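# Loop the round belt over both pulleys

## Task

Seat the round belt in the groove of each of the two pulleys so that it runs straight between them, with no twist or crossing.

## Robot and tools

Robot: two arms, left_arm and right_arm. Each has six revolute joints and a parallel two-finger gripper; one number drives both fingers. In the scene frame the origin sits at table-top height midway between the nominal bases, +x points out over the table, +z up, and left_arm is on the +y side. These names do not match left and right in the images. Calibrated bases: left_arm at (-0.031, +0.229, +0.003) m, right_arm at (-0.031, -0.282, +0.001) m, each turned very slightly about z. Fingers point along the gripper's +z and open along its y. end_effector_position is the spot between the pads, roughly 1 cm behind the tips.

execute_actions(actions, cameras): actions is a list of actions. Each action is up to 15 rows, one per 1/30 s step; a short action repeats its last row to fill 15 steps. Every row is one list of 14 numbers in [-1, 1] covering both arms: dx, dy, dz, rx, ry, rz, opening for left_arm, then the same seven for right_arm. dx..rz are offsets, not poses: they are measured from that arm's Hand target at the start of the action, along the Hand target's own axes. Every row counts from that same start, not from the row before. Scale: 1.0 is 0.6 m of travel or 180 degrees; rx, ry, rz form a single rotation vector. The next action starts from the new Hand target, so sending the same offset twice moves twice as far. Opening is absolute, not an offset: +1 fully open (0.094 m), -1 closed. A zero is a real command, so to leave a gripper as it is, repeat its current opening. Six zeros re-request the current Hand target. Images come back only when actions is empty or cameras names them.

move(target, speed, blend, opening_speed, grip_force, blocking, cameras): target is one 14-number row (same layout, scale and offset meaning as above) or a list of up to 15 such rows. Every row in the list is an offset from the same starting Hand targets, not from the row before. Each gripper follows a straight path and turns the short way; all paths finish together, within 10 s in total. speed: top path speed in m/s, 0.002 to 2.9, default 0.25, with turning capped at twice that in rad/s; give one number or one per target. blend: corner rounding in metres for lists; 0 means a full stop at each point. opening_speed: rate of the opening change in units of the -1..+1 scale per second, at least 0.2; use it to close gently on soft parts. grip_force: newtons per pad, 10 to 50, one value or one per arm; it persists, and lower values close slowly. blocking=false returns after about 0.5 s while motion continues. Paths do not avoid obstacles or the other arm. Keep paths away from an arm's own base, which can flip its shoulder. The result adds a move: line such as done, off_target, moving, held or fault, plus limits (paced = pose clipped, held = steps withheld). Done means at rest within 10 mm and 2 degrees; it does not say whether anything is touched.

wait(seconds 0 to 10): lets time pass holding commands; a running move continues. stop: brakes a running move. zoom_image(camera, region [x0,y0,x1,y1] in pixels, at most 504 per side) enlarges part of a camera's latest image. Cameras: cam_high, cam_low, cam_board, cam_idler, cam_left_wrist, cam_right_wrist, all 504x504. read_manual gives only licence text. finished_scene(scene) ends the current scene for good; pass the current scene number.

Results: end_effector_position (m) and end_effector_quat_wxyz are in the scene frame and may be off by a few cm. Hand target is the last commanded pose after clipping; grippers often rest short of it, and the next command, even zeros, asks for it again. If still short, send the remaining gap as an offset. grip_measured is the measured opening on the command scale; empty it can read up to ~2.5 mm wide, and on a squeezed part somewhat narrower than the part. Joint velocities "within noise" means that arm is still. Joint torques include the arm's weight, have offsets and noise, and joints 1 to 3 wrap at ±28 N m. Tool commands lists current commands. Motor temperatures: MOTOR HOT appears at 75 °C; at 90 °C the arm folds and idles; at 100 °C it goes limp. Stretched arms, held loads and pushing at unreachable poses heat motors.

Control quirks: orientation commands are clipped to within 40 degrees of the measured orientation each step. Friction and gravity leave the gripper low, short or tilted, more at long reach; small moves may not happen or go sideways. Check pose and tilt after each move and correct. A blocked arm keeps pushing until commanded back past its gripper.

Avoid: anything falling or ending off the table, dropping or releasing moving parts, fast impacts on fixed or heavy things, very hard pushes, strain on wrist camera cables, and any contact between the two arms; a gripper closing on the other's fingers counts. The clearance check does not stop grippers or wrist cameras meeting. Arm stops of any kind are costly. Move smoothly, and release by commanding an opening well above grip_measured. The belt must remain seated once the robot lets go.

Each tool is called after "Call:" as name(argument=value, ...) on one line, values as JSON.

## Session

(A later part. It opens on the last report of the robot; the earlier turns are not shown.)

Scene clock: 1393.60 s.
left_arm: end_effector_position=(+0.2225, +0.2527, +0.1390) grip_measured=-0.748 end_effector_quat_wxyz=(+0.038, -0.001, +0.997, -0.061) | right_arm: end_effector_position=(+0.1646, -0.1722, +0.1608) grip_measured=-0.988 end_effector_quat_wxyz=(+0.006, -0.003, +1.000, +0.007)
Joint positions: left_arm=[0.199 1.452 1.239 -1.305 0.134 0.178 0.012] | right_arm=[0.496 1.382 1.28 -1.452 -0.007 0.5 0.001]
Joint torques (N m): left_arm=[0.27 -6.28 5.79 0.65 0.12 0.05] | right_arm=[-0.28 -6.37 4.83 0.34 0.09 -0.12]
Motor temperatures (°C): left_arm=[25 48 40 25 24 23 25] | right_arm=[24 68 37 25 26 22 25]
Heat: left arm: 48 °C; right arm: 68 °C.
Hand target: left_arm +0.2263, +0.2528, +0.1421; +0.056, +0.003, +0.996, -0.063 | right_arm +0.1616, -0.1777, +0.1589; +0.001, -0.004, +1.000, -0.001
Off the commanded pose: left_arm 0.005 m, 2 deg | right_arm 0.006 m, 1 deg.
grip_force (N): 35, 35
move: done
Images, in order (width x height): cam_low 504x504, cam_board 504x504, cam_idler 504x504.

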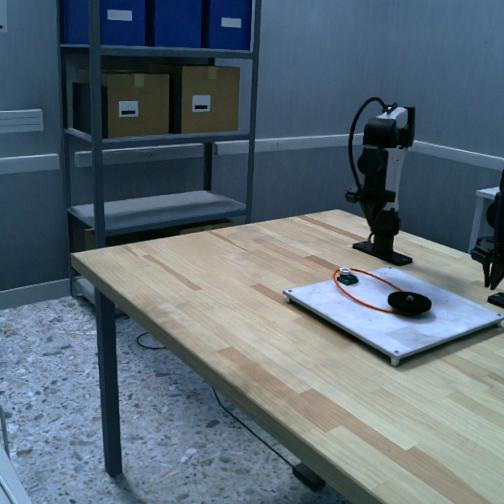

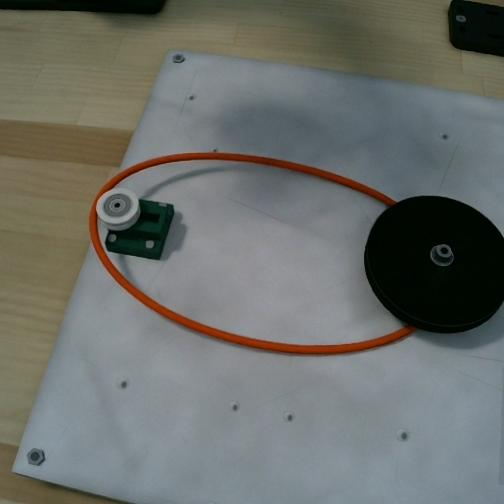

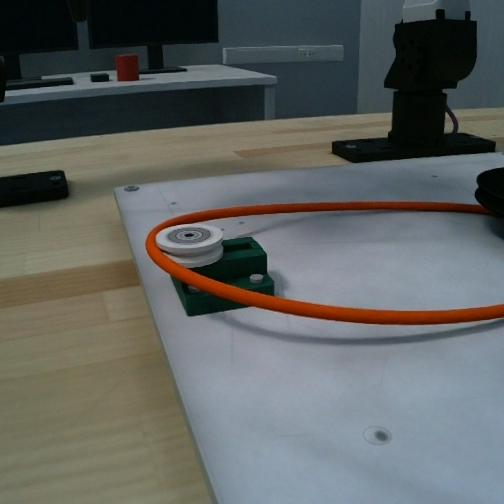

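Call:
zoom_image(camera="cam_low", region=[376, 280, 446, 330])

Call:
zoom_image(camera="cam_idler", region=[130, 200, 230, 300])

Call:
wait(seconds=0.1, cameras=["cam_high","cam_left_wrist"])

Call:
zoom_image(camera="cam_high", region=[250, 250, 390, 390])

Scaled by 7.200 from the camera's 504x504 image, which has a finer 720x720 frame.

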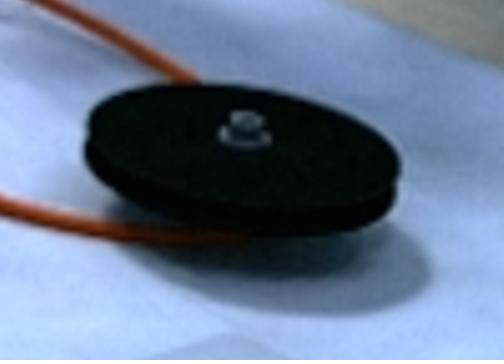

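Scaled by 5.040 from the camera's 504x504 image, which has a finer 720x720 frame.

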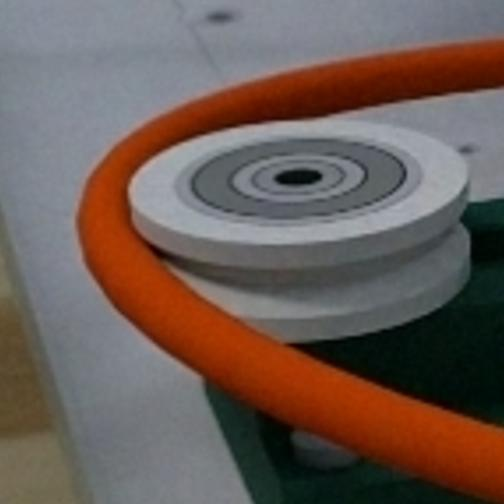

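Scene clock: 1404.47 s.
left_arm: end_effector_position=(+0.2225, +0.2527, +0.1390) grip_measured=-0.748 end_effector_quat_wxyz=(+0.038, -0.001, +0.997, -0.061) | right_arm: end_effector_position=(+0.1646, -0.1722, +0.1608) grip_measured=-0.988 end_effector_quat_wxyz=(+0.006, -0.004, +1.000, +0.007)
Joint positions: left_arm=[0.199 1.452 1.239 -1.305 0.134 0.178 0.012] | right_arm=[0.496 1.382 1.28 -1.452 -0.007 0.499 0.001]
Joint torques (N m): left_arm=[0.31 -6.27 5.81 0.66 0.11 0.03] | right_arm=[-0.46 -6.45 4.9 0.42 0.05 -0.11]
Motor temperatures (°C): left_arm=[25 48 40 25 25 23 25] | right_arm=[24 62 37 25 26 22 25]
Heat: left arm: 48 °C; right arm: 62 °C.
Hand target: left_arm +0.2263, +0.2528, +0.1421; +0.056, +0.003, +0.996, -0.063 | right_arm +0.1616, -0.1777, +0.1589; +0.001, -0.004, +1.000, -0.001
Tool commands: left_gripper/opening=-0.75 right_gripper/opening=-1.0
Off the commanded pose: left_arm 0.005 m, 2 deg | right_arm 0.006 m, 1 deg.
grip_force (N): 35, 35
wait: 0.10 s; at rest from the start
Images, in order (width x height): cam_high 504x504, cam_left_wrist 504x504.

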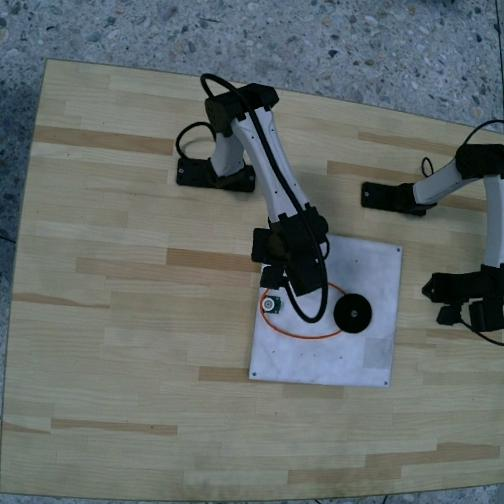

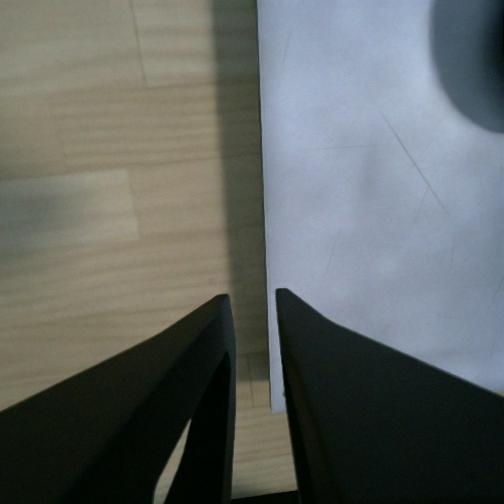

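Scaled by 3.600 from the camera's 504x504 image, which has a finer 720x720 frame.

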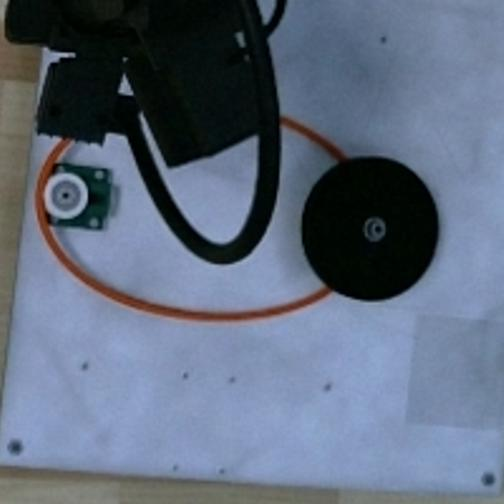

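Call:
move(target=[[-0.1,0.1,-0.02,0,0,0,-0.75, 0,0,0,0,0,0,-1],[-0.1,0.1,-0.02,0.25,0,0,-0.75, 0,0,0,0,0,0,-1]], cameras=["cam_left_wrist"])

Scene clock: 1426.33 s.
left_arm: end_effector_position=(+0.2872, +0.3160, +0.1550) grip_measured=-0.748 end_effector_quat_wxyz=(+0.129, -0.011, +0.919, -0.374) | right_arm: end_effector_position=(+0.1646, -0.1722, +0.1608) grip_measured=-0.988 end_effector_quat_wxyz=(+0.006, -0.004, +1.000, +0.007)
Joint positions: left_arm=[0.656 1.936 1.628 -1.562 0.767 0.739 0.012] | right_arm=[0.496 1.382 1.28 -1.452 -0.007 0.499 0.001]
Joint torques (N m): left_arm=[0.05 -6.99 5.26 -0.37 0.49 0.09] | right_arm=[-0.4 -6.6 4.74 0.37 0.08 -0.11]
Motor temperatures (°C): left_arm=[25 48 40 25 25 23 25] | right_arm=[24 55 36 25 26 22 25]
Heat: left arm: 48 °C; right arm: 55 °C.
Hand target: left_arm +0.2854, +0.3139, +0.1533; +0.051, +0.024, +0.896, -0.439 | right_arm +0.1616, -0.1777, +0.1589; +0.001, -0.004, +1.000, -0.001
Off the commanded pose: left_arm 0.003 m, 13 deg | right_arm 0.007 m, 1 deg.
joint sent to its limit (left arm) — joint 4 (wrist pitch), lower limit. The joint targets are off in orientation, not in position.
grip_force (N): 35, 35
move: off_target (left_arm)
Images, in order (width x height): cam_left_wrist 504x504.

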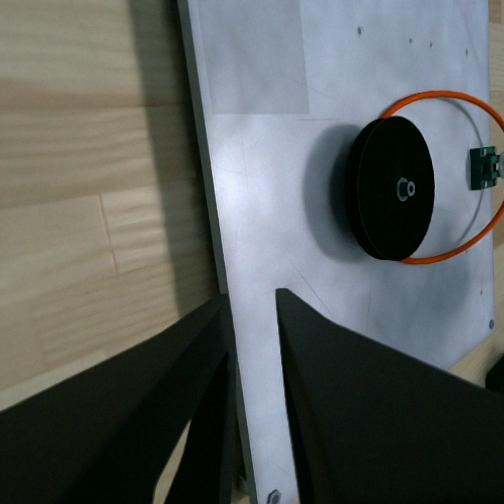

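Call:
zoom_image(camera="cam_left_wrist", region=[330, 80, 504, 280])

Scaled by 2.520 from the camera's 504x504 image, which has a finer 720x720 frame.

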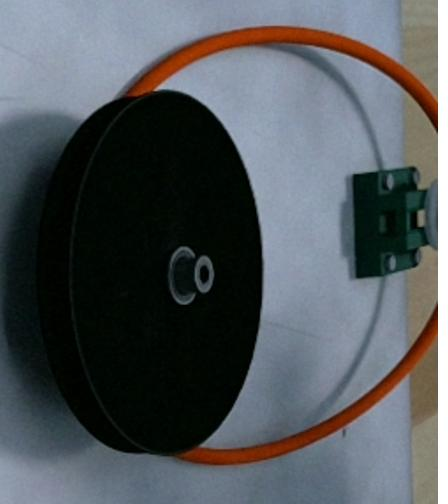

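Call:
zoom_image(camera="cam_left_wrist", region=[340, 90, 420, 170])

Call:
zoom_image(camera="cam_left_wrist", region=[360, 210, 440, 290])

Call:
zoom_image(camera="cam_board", region=[360, 270, 460, 370])

Scaled by 6.300 from the camera's 504x504 image, which has a finer 720x720 frame.

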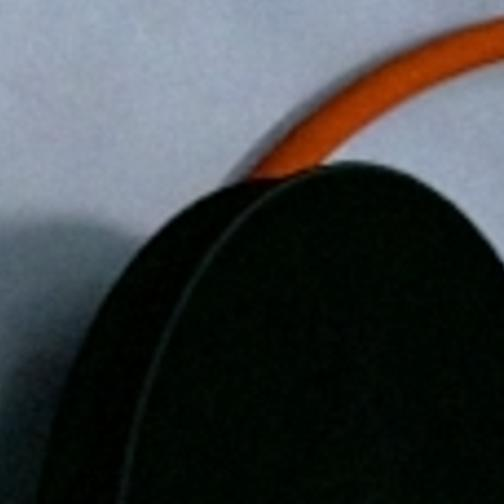

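Scaled by 6.300 from the camera's 504x504 image, which has a finer 720x720 frame.

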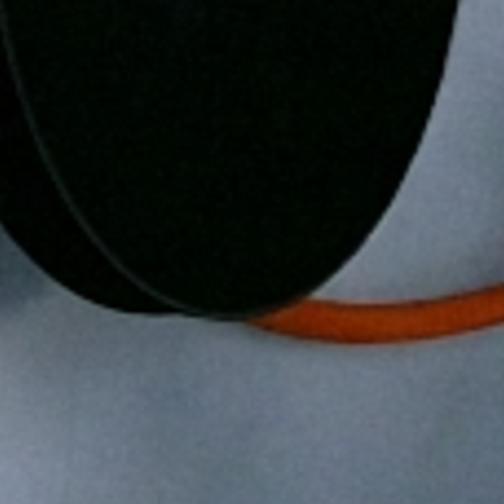

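This scene's latest camera images include none from cam_board. They are from: cam_left_wrist. cam_board's image comes with the result of a call that names it in "cameras".

Call:
move(target=[[0,0,0,-0.27,0,0,-0.75, 0,0,0,0,0,0,-1]])

Scene clock: 1472.33 s.
left_arm: end_effector_position=(+0.2829, +0.3118, +0.1449) grip_measured=-0.748 end_effector_quat_wxyz=(+0.036, +0.004, +0.998, -0.045) | right_arm: end_effector_position=(+0.1646, -0.1722, +0.1608) grip_measured=-0.988 end_effector_quat_wxyz=(+0.006, -0.004, +1.000, +0.007)
Joint positions: left_arm=[0.329 1.733 1.554 -1.351 0.107 0.32 0.012] | right_arm=[0.496 1.382 1.28 -1.452 -0.007 0.499 0.001]
Joint torques (N m): left_arm=[-0.44 -9.57 5.78 0.6 -0.11 -0.19] | right_arm=[-0.47 -6.34 4.86 0.39 0.06 -0.11]
Motor temperatures (°C): left_arm=[25 50 37 24 25 23 25] | right_arm=[24 50 35 25 26 22 25]
Heat: left arm: 50 °C; right arm: 50 °C.
Hand target: left_arm +0.2854, +0.3139, +0.1533; +0.056, +0.001, +0.998, -0.032 | right_arm +0.1616, -0.1777, +0.1589; +0.001, -0.004, +1.000, -0.001
Off the commanded pose: left_arm 0.009 m, 3 deg | right_arm 0.007 m, 1 deg.
grip_force (N): 35, 35
move: off_target (left_arm)

Call:
move(target=[[0,0,0,-0.02,0.036,0,-0.75, 0,0,0,0,0,0,-1]])

Call:
move(target=[[-0.107,-0.45,0.05,0,0,0,-0.7, 0,0,0,0,0,0,-1],[-0.107,-0.473,0.06,0,0,0.5,-0.65, 0,0,0,0,0,0,-1]], speed=0.25, cameras=["cam_left_wrist","cam_idler","cam_board"])

Scene clock: 1487.37 s.
left_arm: end_effector_position=(+0.2841, +0.3124, +0.1510) grip_measured=-0.748 end_effector_quat_wxyz=(+0.004, +0.005, +1.000, -0.005) | right_arm: end_effector_position=(+0.1646, -0.1722, +0.1608) grip_measured=-0.988 end_effector_quat_wxyz=(+0.006, -0.004, +1.000, +0.007)
Joint positions: left_arm=[0.28 1.776 1.633 -1.423 0.013 0.274 0.012] | right_arm=[0.496 1.382 1.28 -1.452 -0.007 0.499 0.001]
Joint torques (N m): left_arm=[-0.5 -6.27 8.46 0.19 -0.15 -0.2] | right_arm=[-0.39 -6.35 4.75 0.32 0.11 -0.08]
Heat: left arm: 50 °C; right arm: 49 °C.
Hand target: left_arm +0.2855, +0.3140, +0.1533; +0.000, +0.001, +1.000, +0.000 | right_arm +0.1616, -0.1777, +0.1589; +0.001, -0.004, +1.000, -0.001
Off the commanded pose: left_arm 0.003 m, 1 deg | right_arm 0.007 m, 1 deg.
grip_force (N): 35, 35
move: done

Scene clock: 1493.67 s.
left_arm: end_effector_position=(+0.3480, +0.0327, +0.1187) grip_measured=-0.652 end_effector_quat_wxyz=(+0.004, +0.701, +0.713, -0.002) | right_arm: end_effector_position=(+0.1646, -0.1722, +0.1608) grip_measured=-0.988 end_effector_quat_wxyz=(+0.006, -0.004, +1.000, +0.007)
Joint positions: left_arm=[-0.461 2.203 2.113 -1.474 0.006 1.078 0.016] | right_arm=[0.496 1.382 1.28 -1.452 -0.007 0.499 0.001]
Joint torques (N m): left_arm=[-0.94 -8.76 8.14 0.21 -0.1 0.06] | right_arm=[-0.55 -6.38 4.77 0.36 0.12 -0.12]
Heat: left arm: 51 °C; right arm: 48 °C.
Hand target: left_arm +0.3489, +0.0300, +0.1174; +0.000, +0.708, +0.706, +0.000 | right_arm +0.1616, -0.1777, +0.1589; +0.001, -0.004, +1.000, -0.001
Off the commanded pose: left_arm 0.003 m, 1 deg | right_arm 0.007 m, 1 deg.
grip_force (N): 35, 35
move: done
Images, in order (width x height): cam_board 504x504, cam_idler 504x504, cam_left_wrist 504x504.

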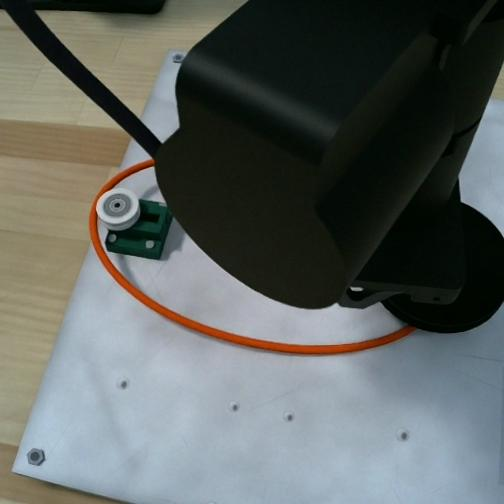

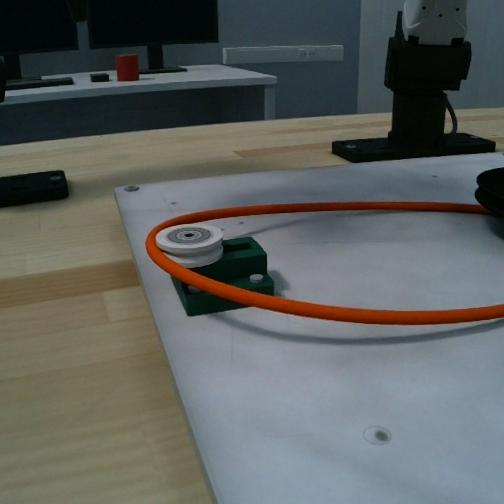

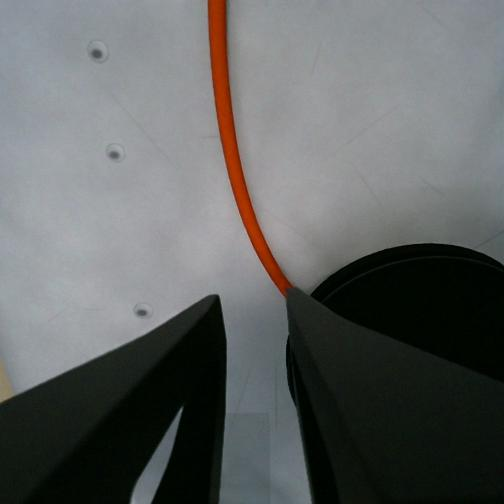

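Call:
move(target=[[-0.012,0.022,0.1,0,0,0,-0.65, 0,0,0,0,0,0,-1]], speed=0.15, cameras=["cam_left_wrist","cam_idler"])

Scene clock: 1504.33 s.
left_arm: end_effector_position=(+0.3588, +0.0272, +0.0615) grip_measured=-0.652 end_effector_quat_wxyz=(-0.005, +0.701, +0.713, -0.005) | right_arm: end_effector_position=(+0.1646, -0.1722, +0.1608) grip_measured=-0.988 end_effector_quat_wxyz=(+0.006, -0.004, +1.000, +0.007)
Joint positions: left_arm=[-0.461 2.271 1.998 -1.31 0.006 1.078 0.016] | right_arm=[0.496 1.382 1.28 -1.452 -0.007 0.499 0.001]
Joint torques (N m): left_arm=[-0.98 -9.8 6.17 0.47 -0.1 0.04] | right_arm=[-0.35 -6.39 4.9 0.37 0.11 -0.14]
Heat: left arm: 53 °C; right arm: 48 °C.
Hand target: left_arm +0.3620, +0.0228, +0.0573; +0.000, +0.708, +0.706, +0.000 | right_arm +0.1616, -0.1777, +0.1589; +0.001, -0.004, +1.000, -0.001
Off the commanded pose: left_arm 0.007 m, 1 deg | right_arm 0.007 m, 1 deg.
grip_force (N): 35, 35
move: done
Images, in order (width x height): cam_idler 504x504, cam_left_wrist 504x504.

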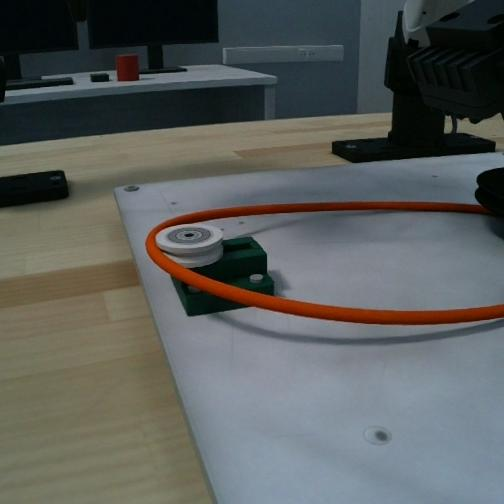

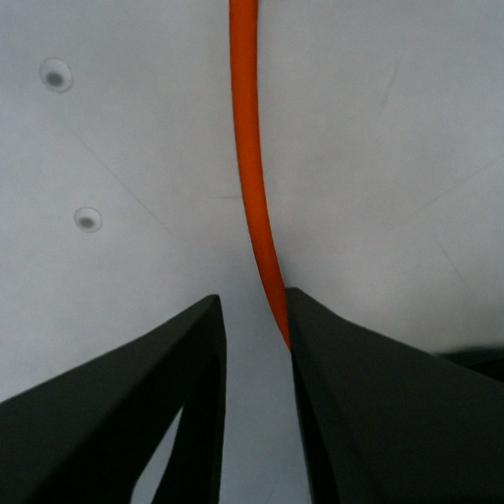

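Call:
move(target=[[0,-0.014,0,0,0,-0.08,-0.65, 0,0,0,0,0,0,-1],[0,-0.014,0.03,0,0,-0.08,-0.65, 0,0,0,0,0,0,-1]], speed=0.06, cameras=["cam_left_wrist"])

Scene clock: 1517.03 s.
left_arm: end_effector_position=(+0.3486, +0.0273, +0.0414) grip_measured=-0.652 end_effector_quat_wxyz=(-0.017, +0.615, +0.788, -0.006) | right_arm: end_effector_position=(+0.1646, -0.1722, +0.1608) grip_measured=-0.988 end_effector_quat_wxyz=(+0.006, -0.004, +1.000, +0.007)
Joint positions: left_arm=[-0.471 2.263 1.903 -1.246 0.006 0.839 0.016] | right_arm=[0.496 1.382 1.28 -1.452 -0.007 0.499 0.001]
Joint torques (N m): left_arm=[-0.77 -11.12 4.23 0.67 -0.1 -0.18] | right_arm=[-0.35 -6.34 4.92 0.37 0.08 -0.15]
Heat: left arm: 54 °C; right arm: 48 °C.
Hand target: left_arm +0.3535, +0.0228, +0.0393; +0.000, +0.614, +0.789, +0.000 | right_arm +0.1616, -0.1777, +0.1589; +0.001, -0.004, +1.000, -0.001
Off the commanded pose: left_arm 0.007 m, 2 deg | right_arm 0.007 m, 1 deg.
grip_force (N): 35, 35
move: done
Images, in order (width x height): cam_left_wrist 504x504.

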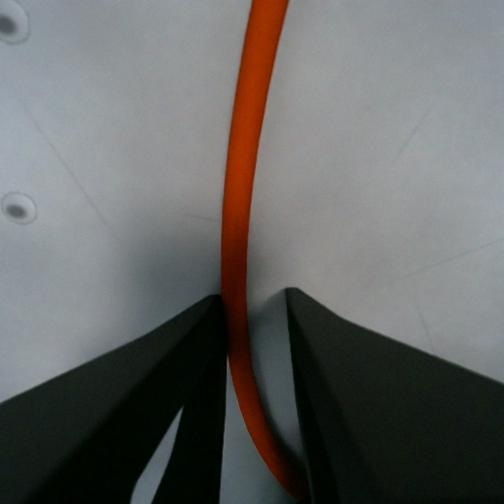

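Call:
move(target=[[0,0,0,0,0,0,-1, 0,0,0,0,0,0,-1]], cameras=["cam_left_wrist","cam_low","cam_idler"])

Call:
zoom_image(camera="cam_low", region=[350, 260, 450, 340])

Scene clock: 1524.63 s.
left_arm: end_effector_position=(+0.3529, +0.0277, +0.0413) grip_measured=-0.894 end_effector_quat_wxyz=(-0.011, +0.615, +0.789, +0.002) | right_arm: end_effector_position=(+0.1646, -0.1722, +0.1608) grip_measured=-0.988 end_effector_quat_wxyz=(+0.006, -0.004, +1.000, +0.007)
Joint positions: left_arm=[-0.471 2.263 1.903 -1.232 -0.008 0.838 0.005] | right_arm=[0.496 1.382 1.28 -1.452 -0.007 0.499 0.001]
Joint torques (N m): left_arm=[-0.87 -11.17 4.19 0.57 0.02 -0.18] | right_arm=[-0.51 -6.43 4.92 0.35 0.06 -0.16]
Motor temperatures (°C): left_arm=[25 58 39 24 25 23 25] | right_arm=[24 47 35 25 26 22 25]
Heat: left arm: 58 °C; right arm: 47 °C.
Hand target: left_arm +0.3535, +0.0227, +0.0393; +0.000, +0.614, +0.789, +0.000 | right_arm +0.1616, -0.1777, +0.1589; +0.001, -0.004, +1.000, -0.001
Off the commanded pose: left_arm 0.005 m, 1 deg | right_arm 0.007 m, 1 deg.
grip_force (N): 35, 35
move: done
Images, in order (width x height): cam_low 504x504, cam_idler 504x504, cam_left_wrist 504x504.

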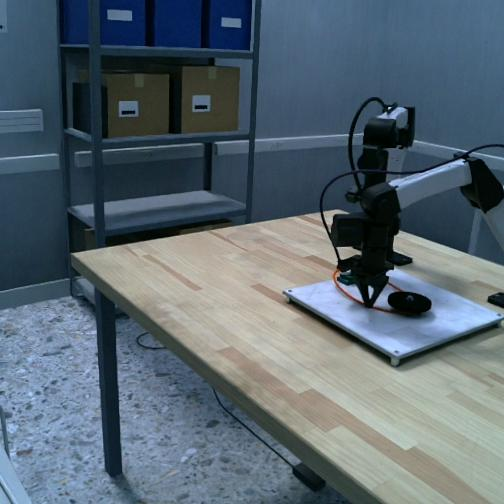

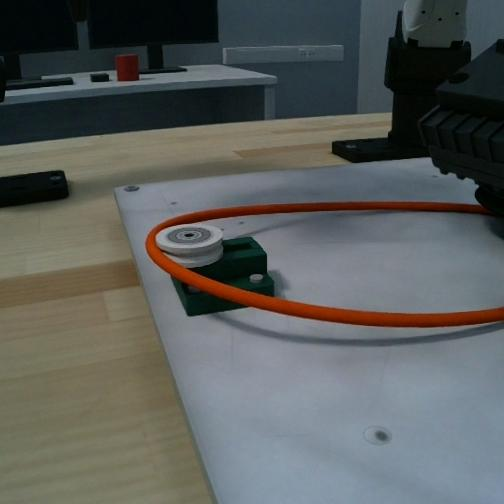

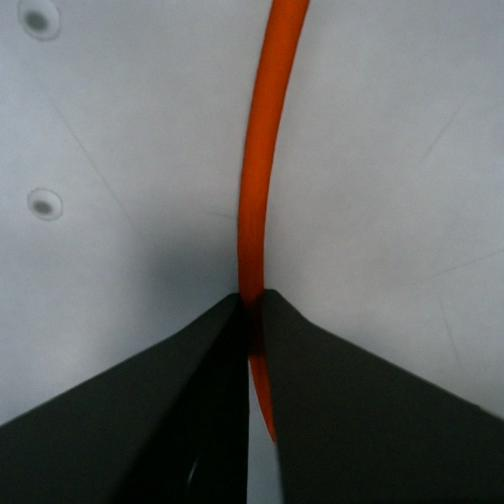

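Scaled by 5.040 from the camera's 504x504 image, which has a finer 720x720 frame.

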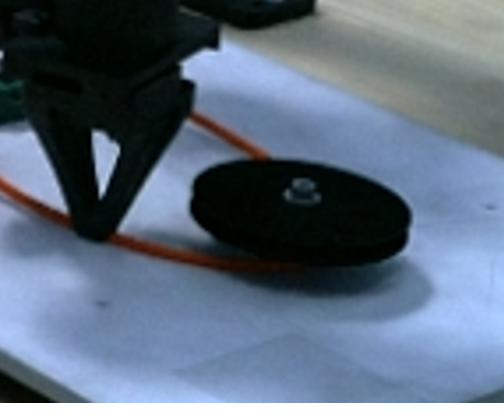

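Call:
move(target=[[0.053,0.042,0,0,0,0.05,-1, 0,0,0,0,0,0,-1],[0.129,0.066,-0.01,0,0,-0.05,-1, 0,0,0,0,0,0,-1]], speed=0.06, cameras=["cam_left_wrist","cam_low","cam_idler","cam_board"])

Call:
zoom_image(camera="cam_low", region=[350, 260, 450, 340])

Scene clock: 1546.60 s.
left_arm: end_effector_position=(+0.3702, +0.0929, +0.0415) grip_measured=-0.895 end_effector_quat_wxyz=(+0.001, +0.561, +0.828, -0.021) | right_arm: end_effector_position=(+0.1646, -0.1722, +0.1608) grip_measured=-0.988 end_effector_quat_wxyz=(+0.006, -0.004, +1.000, +0.007)
Joint positions: left_arm=[-0.296 2.209 1.814 -1.187 0.041 0.88 0.005] | right_arm=[0.496 1.382 1.28 -1.452 -0.007 0.499 0.001]
Joint torques (N m): left_arm=[1.72 -11.88 4.53 0.33 -0.43 -0.19] | right_arm=[-0.49 -6.49 4.97 0.37 0.1 -0.09]
Motor temperatures (°C): left_arm=[25 64 37 24 25 23 26] | right_arm=[24 47 35 25 25 22 25]
Heat: left arm: 64 °C; right arm: 47 °C.
Hand target: left_arm +0.3729, +0.1075, +0.0453; +0.000, +0.550, +0.835, +0.000 | right_arm +0.1616, -0.1777, +0.1589; +0.001, -0.004, +1.000, -0.001
Off the commanded pose: left_arm 0.015 m, 3 deg | right_arm 0.007 m, 1 deg.
grip_force (N): 35, 35
move: off_target (left_arm)
Images, in order (width x height): cam_low 504x504, cam_board 504x504, cam_idler 504x504, cam_left_wrist 504x504.

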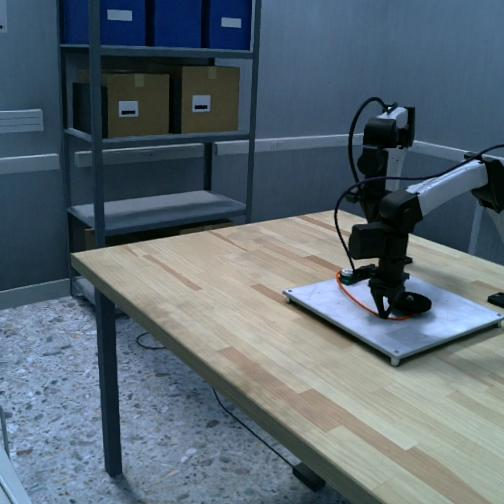

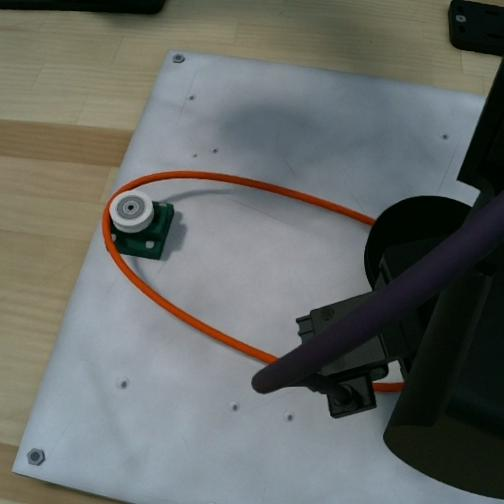

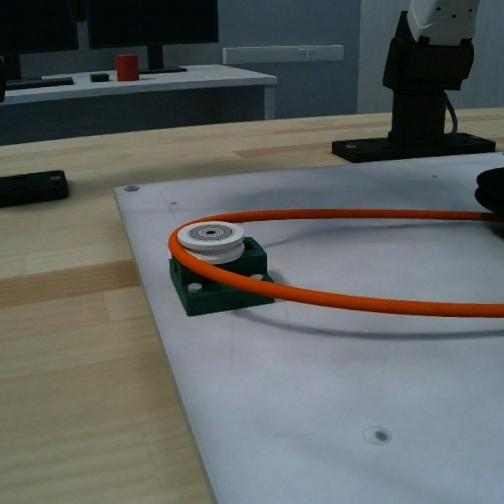

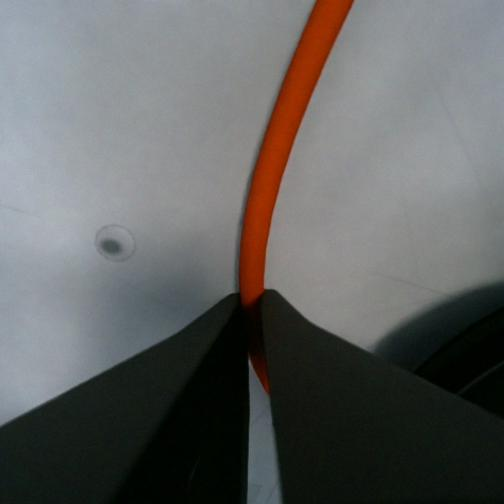

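Scaled by 5.040 from the camera's 504x504 image, which has a finer 720x720 frame.

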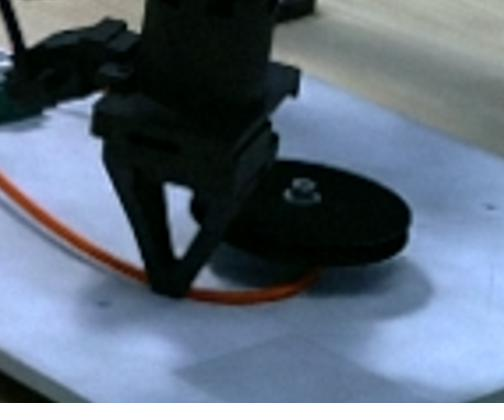

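Call:
move(target=[[0.06,0.02,-0.005,0,0,-0.05,-1, 0,0,0,0,0,0,-1],[0.104,0.012,-0.035,0,0,-0.13,-1, 0,0,0,0,0,0,-1]], speed=0.06, cameras=["cam_left_wrist","cam_low","cam_idler","cam_board"])

Call:
zoom_image(camera="cam_low", region=[350, 260, 450, 340])

Scene clock: 1560.17 s.
left_arm: end_effector_position=(+0.3525, +0.1524, +0.0512) grip_measured=-0.895 end_effector_quat_wxyz=(-0.011, +0.381, +0.924, -0.025) | right_arm: end_effector_position=(+0.1646, -0.1722, +0.1608) grip_measured=-0.988 end_effector_quat_wxyz=(+0.006, -0.004, +1.000, +0.007)
Joint positions: left_arm=[-0.163 2.092 1.668 -1.179 0.043 0.605 0.005] | right_arm=[0.496 1.382 1.28 -1.452 -0.007 0.499 0.001]
Joint torques (N m): left_arm=[1.81 -12.79 5.67 0.2 -0.46 -0.18] | right_arm=[-0.4 -6.46 4.81 0.37 0.11 -0.08]
Motor temperatures (°C): left_arm=[25 67 37 24 25 23 26] | right_arm=[24 46 35 25 25 22 25]
Heat: left arm: 67 °C; right arm: 46 °C.
Hand target: left_arm +0.3549, +0.1678, +0.0663; +0.000, +0.369, +0.929, +0.000 | right_arm +0.1616, -0.1777, +0.1589; +0.001, -0.004, +1.000, -0.001
Off the commanded pose: left_arm 0.022 m, 3 deg | right_arm 0.007 m, 1 deg.
grip_force (N): 35, 35
move: off_target (left_arm)
Images, in order (width x height): cam_low 504x504, cam_board 504x504, cam_idler 504x504, cam_left_wrist 504x504.

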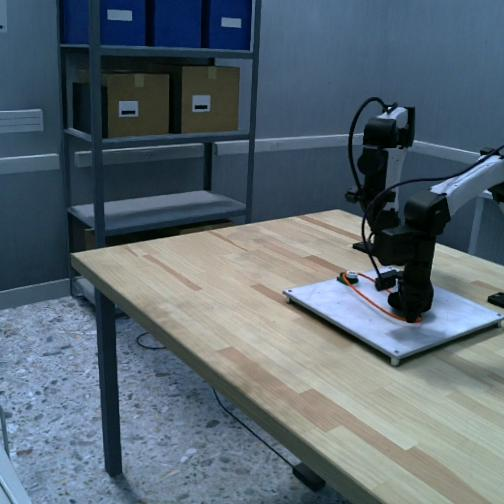

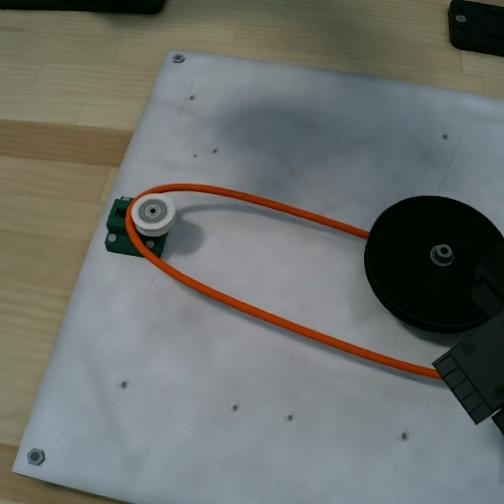

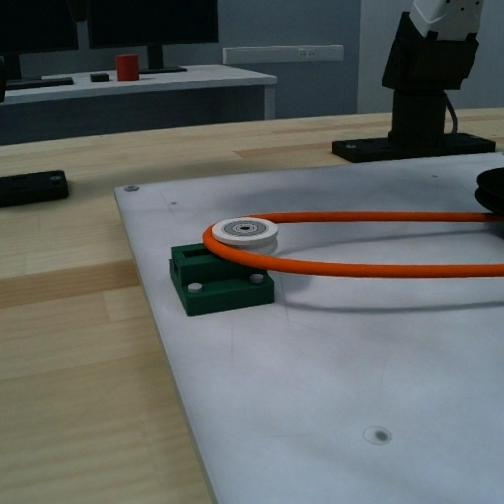

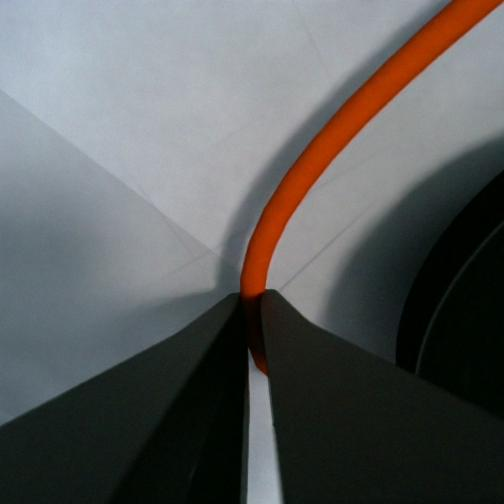

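Scaled by 5.040 from the camera's 504x504 image, which has a finer 720x720 frame.

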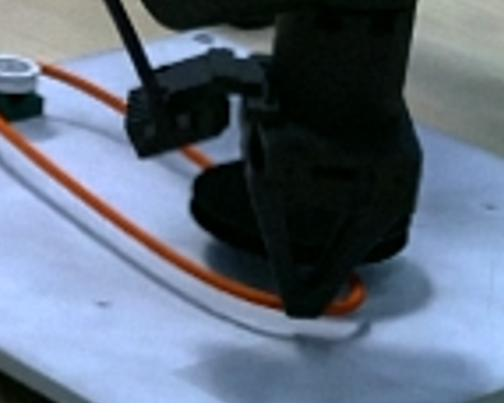

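Call:
execute_actions(actions=[], cameras=["cam_board","cam_high","cam_left_wrist","cam_low"])

Call:
zoom_image(camera="cam_low", region=[340, 220, 500, 340])

Scene clock: 1592.03 s.
left_arm: end_effector_position=(+0.3525, +0.1524, +0.0512) grip_measured=-0.895 end_effector_quat_wxyz=(-0.011, +0.381, +0.924, -0.025) | right_arm: end_effector_position=(+0.1646, -0.1722, +0.1608) grip_measured=-0.988 end_effector_quat_wxyz=(+0.006, -0.004, +1.000, +0.007)
Joint positions: left_arm=[-0.163 2.092 1.668 -1.179 0.043 0.604 0.005] | right_arm=[0.496 1.382 1.28 -1.452 -0.007 0.499 0.001]
Joint velocities: within noise
Joint torques (N m): left_arm=[1.77 -12.85 5.7 0.19 -0.46 -0.16] | right_arm=[-0.53 -6.22 4.9 0.34 0.13 -0.11]
Motor temperatures (°C): left_arm=[25 69 37 24 25 23 27] | right_arm=[24 45 35 25 25 22 25]
Heat: left arm: 69 °C; right arm: 45 °C.
Hand target: left_arm +0.3549, +0.1678, +0.0663; +0.000, +0.369, +0.929, +0.000 | right_arm +0.1616, -0.1777, +0.1589; +0.001, -0.004, +1.000, -0.001
Tool commands: left_gripper/opening=-1.0 right_gripper/opening=-1.0
Off the commanded pose: left_arm 0.022 m, 3 deg | right_arm 0.007 m, 1 deg.
grip_force (N): 35, 35
Images, in order (width x height): cam_high 504x504, cam_low 504x504, cam_board 504x504, cam_left_wrist 504x504.

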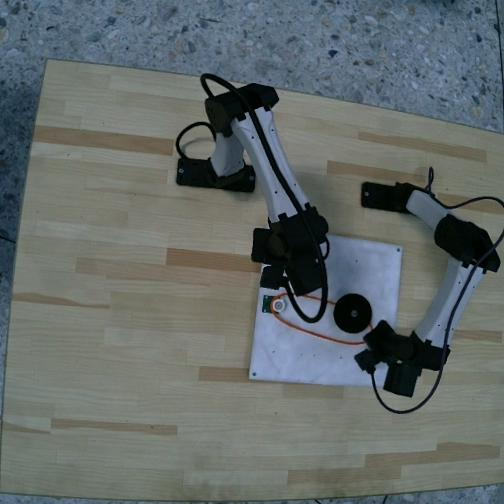

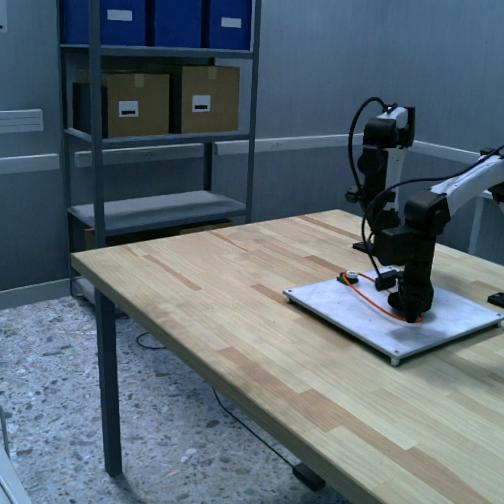

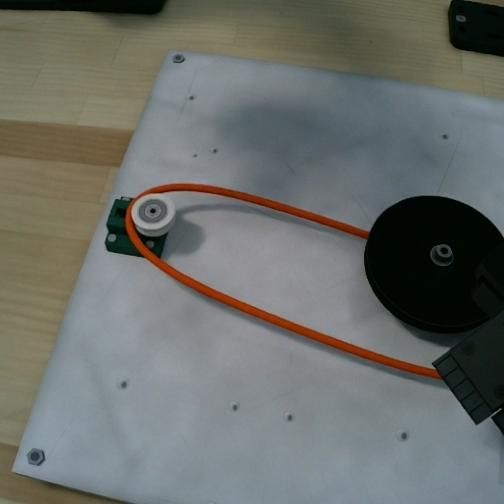

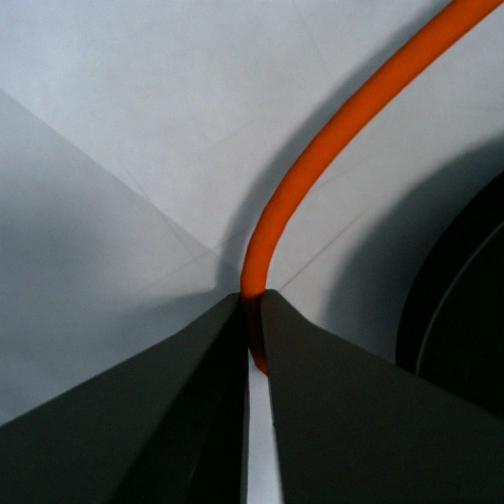

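Scaled by 3.150 from the camera's 504x504 image, which has a finer 720x720 frame.

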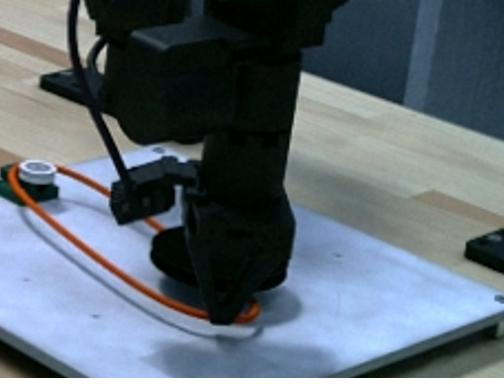

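Call:
move(target=[[0.0233,0.027,0.002,0,0,-0.05,-1,0,0,0,0,0,0,-1],[0.062,0.012,0,0,0,-0.12,-1,0,0,0,0,0,0,-1],[0.105,-0.025,0,0,0,-0.22,-1,0,0,0,0,0,0,-1]], speed=0.1, blend=0.01, cameras=["cam_board","cam_left_wrist","cam_low"])

Call:
zoom_image(camera="cam_low", region=[340, 240, 480, 340])

Scene clock: 1648.93 s.
left_arm: end_effector_position=(+0.2935, +0.1752, +0.0571) grip_measured=-0.895 end_effector_quat_wxyz=(-0.024, +0.049, +0.998, -0.045) | right_arm: end_effector_position=(+0.1646, -0.1722, +0.1608) grip_measured=-0.988 end_effector_quat_wxyz=(+0.006, -0.004, +1.000, +0.007)
Joint positions: left_arm=[-0.101 1.86 1.359 -1.112 0.094 -0.016 0.005] | right_arm=[0.496 1.382 1.28 -1.452 -0.007 0.499 0.001]
Joint torques (N m): left_arm=[2.45 -10.66 5.48 0.32 -0.95 -0.2] | right_arm=[-0.43 -6.43 5.04 0.37 0.07 -0.11]
Motor temperatures (°C): left_arm=[25 75 37 23 25 23 27] | right_arm=[24 44 34 25 25 22 25]
Heat: left arm: 75 °C; right arm: 44 °C. Fold the left arm in close to its base, or ease its load, before you think long.
Hand target: left_arm +0.2987, +0.2000, +0.0662; +0.000, +0.033, +0.999, +0.000 | right_arm +0.1616, -0.1777, +0.1589; +0.001, -0.004, +1.000, -0.001
Off the commanded pose: left_arm 0.027 m, 6 deg | right_arm 0.007 m, 1 deg.
MOTOR HOT: joint 2 (shoulder) of the left arm reports 75 °C; the controller's stop level is 90 °C. To cool a motor, set the load down, stop pushing, or move to a pose that needs little force.
grip_force (N): 35, 35
move: off_target (left_arm)
Images, in order (width x height): cam_low 504x504, cam_board 504x504, cam_left_wrist 504x504.

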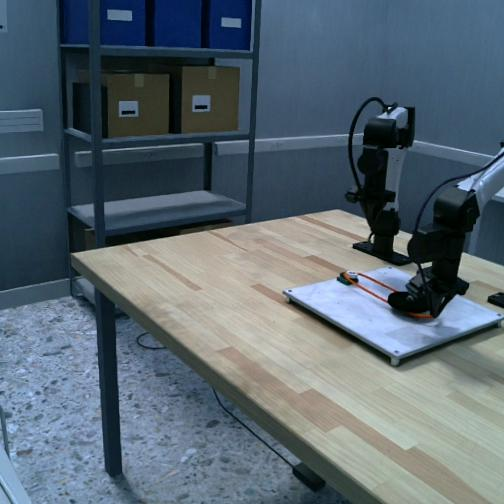

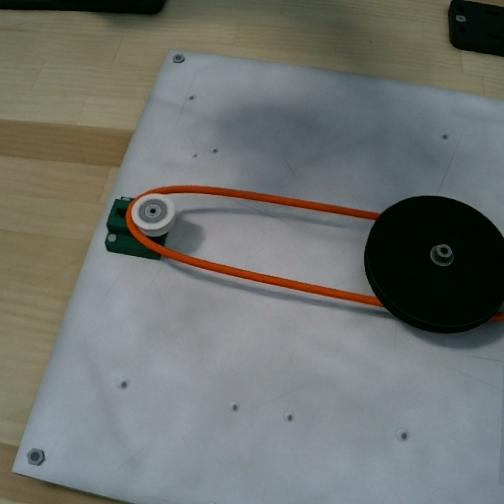

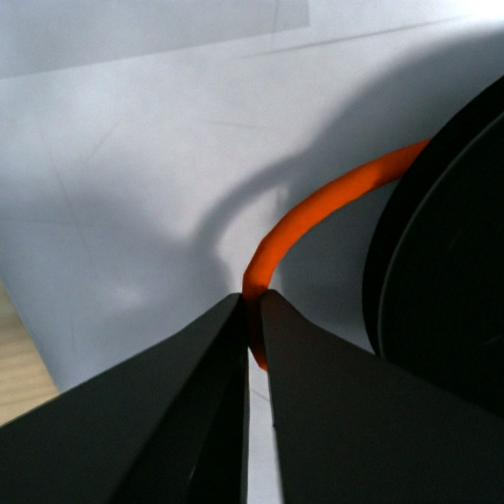

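Scaled by 3.600 from the camera's 504x504 image, which has a finer 720x720 frame.

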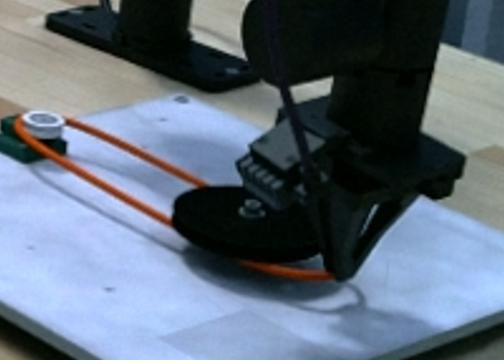

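Call:
zoom_image(camera="cam_left_wrist", region=[250, 60, 504, 380])

Call:
zoom_image(camera="cam_low", region=[380, 275, 450, 325])

Call:
zoom_image(camera="cam_board", region=[344, 180, 504, 340])

Scaled by 1.575 from the camera's 504x504 image, which has a finer 720x720 frame.

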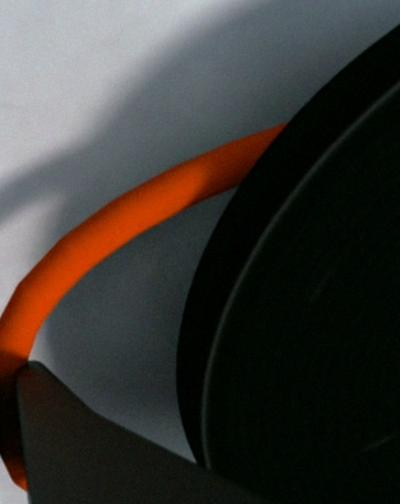

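Scaled by 7.200 from the camera's 504x504 image, which has a finer 720x720 frame.

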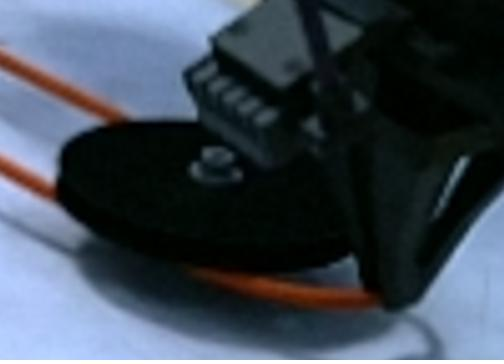

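Scaled by 3.150 from the camera's 504x504 image, which has a finer 720x720 frame.

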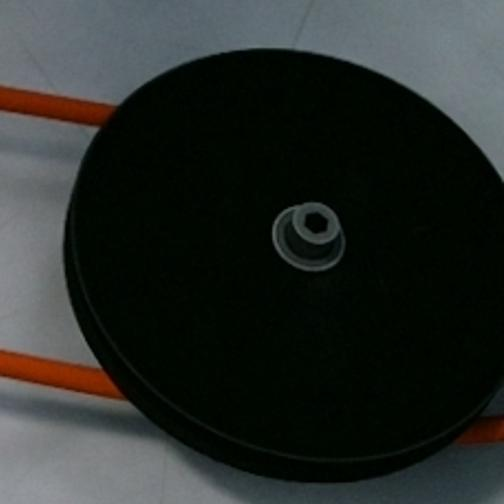

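Call:
move(target=[[0.0,-0.045,0.008,0,0,0,-1,0,0,0,0,0,0,-1],[0.0,-0.045,0.008,0,0,0,-0.75,0,0,0,0,0,0,-1],[0.0,-0.045,-0.16,0,0,0,-0.75,0,0,0,0,0,0,-1],[0.3,0.1,-0.2,0,0,0,-1,0,0,0,0,0,0,-1]], speed=[0.06,0.1,0.12,0.25], cameras=["cam_board","cam_high","cam_low"])

Call:
zoom_image(camera="cam_low", region=[340, 260, 450, 330])

Call:
zoom_image(camera="cam_board", region=[304, 150, 504, 350])

Scene clock: 1705.30 s.
left_arm: end_effector_position=(+0.1272, +0.2711, +0.1866) grip_measured=-0.990 end_effector_quat_wxyz=(+0.043, +0.030, +0.999, +0.011) | right_arm: end_effector_position=(+0.1646, -0.1722, +0.1608) grip_measured=-0.988 end_effector_quat_wxyz=(+0.006, -0.004, +1.000, +0.007)
Joint positions: left_arm=[0.278 1.112 1.199 -1.569 0.004 0.323 0] | right_arm=[0.496 1.382 1.28 -1.452 -0.007 0.499 0.001]
Joint torques (N m): left_arm=[0.38 -2.25 5.49 0.43 -0.11 0.04] | right_arm=[-0.58 -6.27 5.09 0.33 0.1 -0.1]
Motor temperatures (°C): left_arm=[25 75 37 23 26 23 27] | right_arm=[24 43 34 25 25 22 25]
Heat: left arm: 75 °C; right arm: 43 °C. Fold the left arm in close to its base, or ease its load, before you think long.
Hand target: left_arm +0.1232, +0.2718, +0.1863; +0.000, +0.033, +0.999, +0.000 | right_arm +0.1616, -0.1777, +0.1589; +0.001, -0.004, +1.000, -0.001
Off the commanded pose: left_arm 0.004 m, 5 deg | right_arm 0.007 m, 1 deg.
MOTOR HOT: still on. Joint 2 (shoulder) of the left arm reports 75 °C.
joint sent to its limit (left arm) — joint 4 (wrist pitch), lower limit. The joint targets are off in orientation, not in position.
grip_force (N): 35, 35
move: off_target (left_arm); target 2's new opening was sent with left_arm's hand 0.014 m and 4 deg from that target; target 4's new opening was sent with left_arm's hand 0.004 m and 5 deg from that target
Images, in order (width x height): cam_high 504x504, cam_low 504x504, cam_board 504x504.

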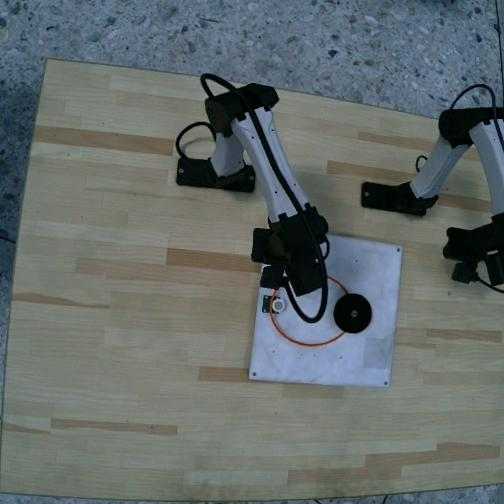

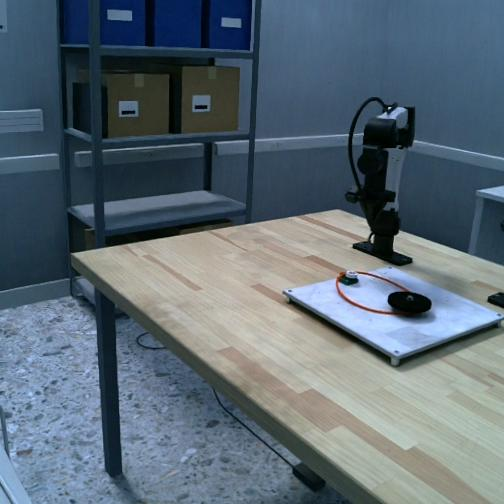

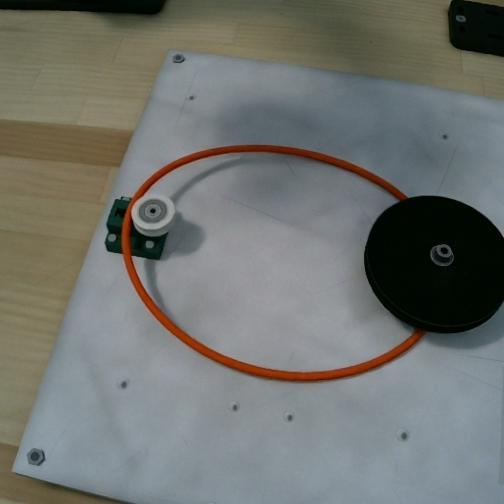

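Scaled by 4.582 from the camera's 504x504 image, which has a finer 720x720 frame.

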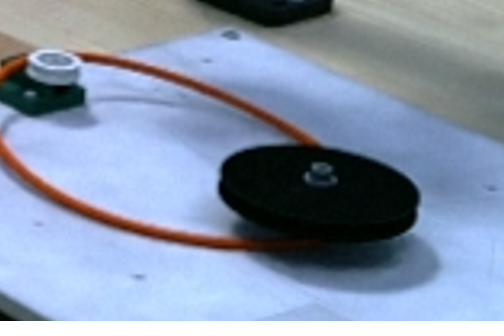

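Scaled by 2.520 from the camera's 504x504 image, which has a finer 720x720 frame.

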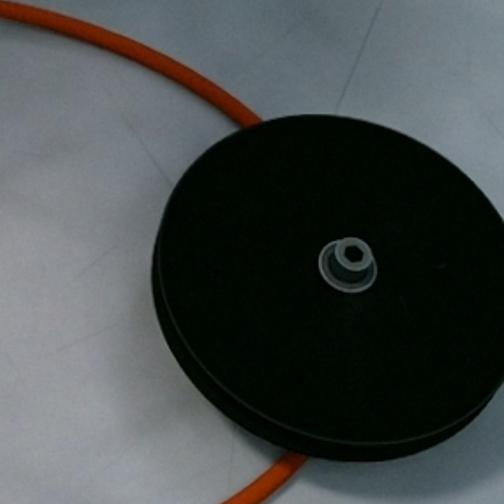

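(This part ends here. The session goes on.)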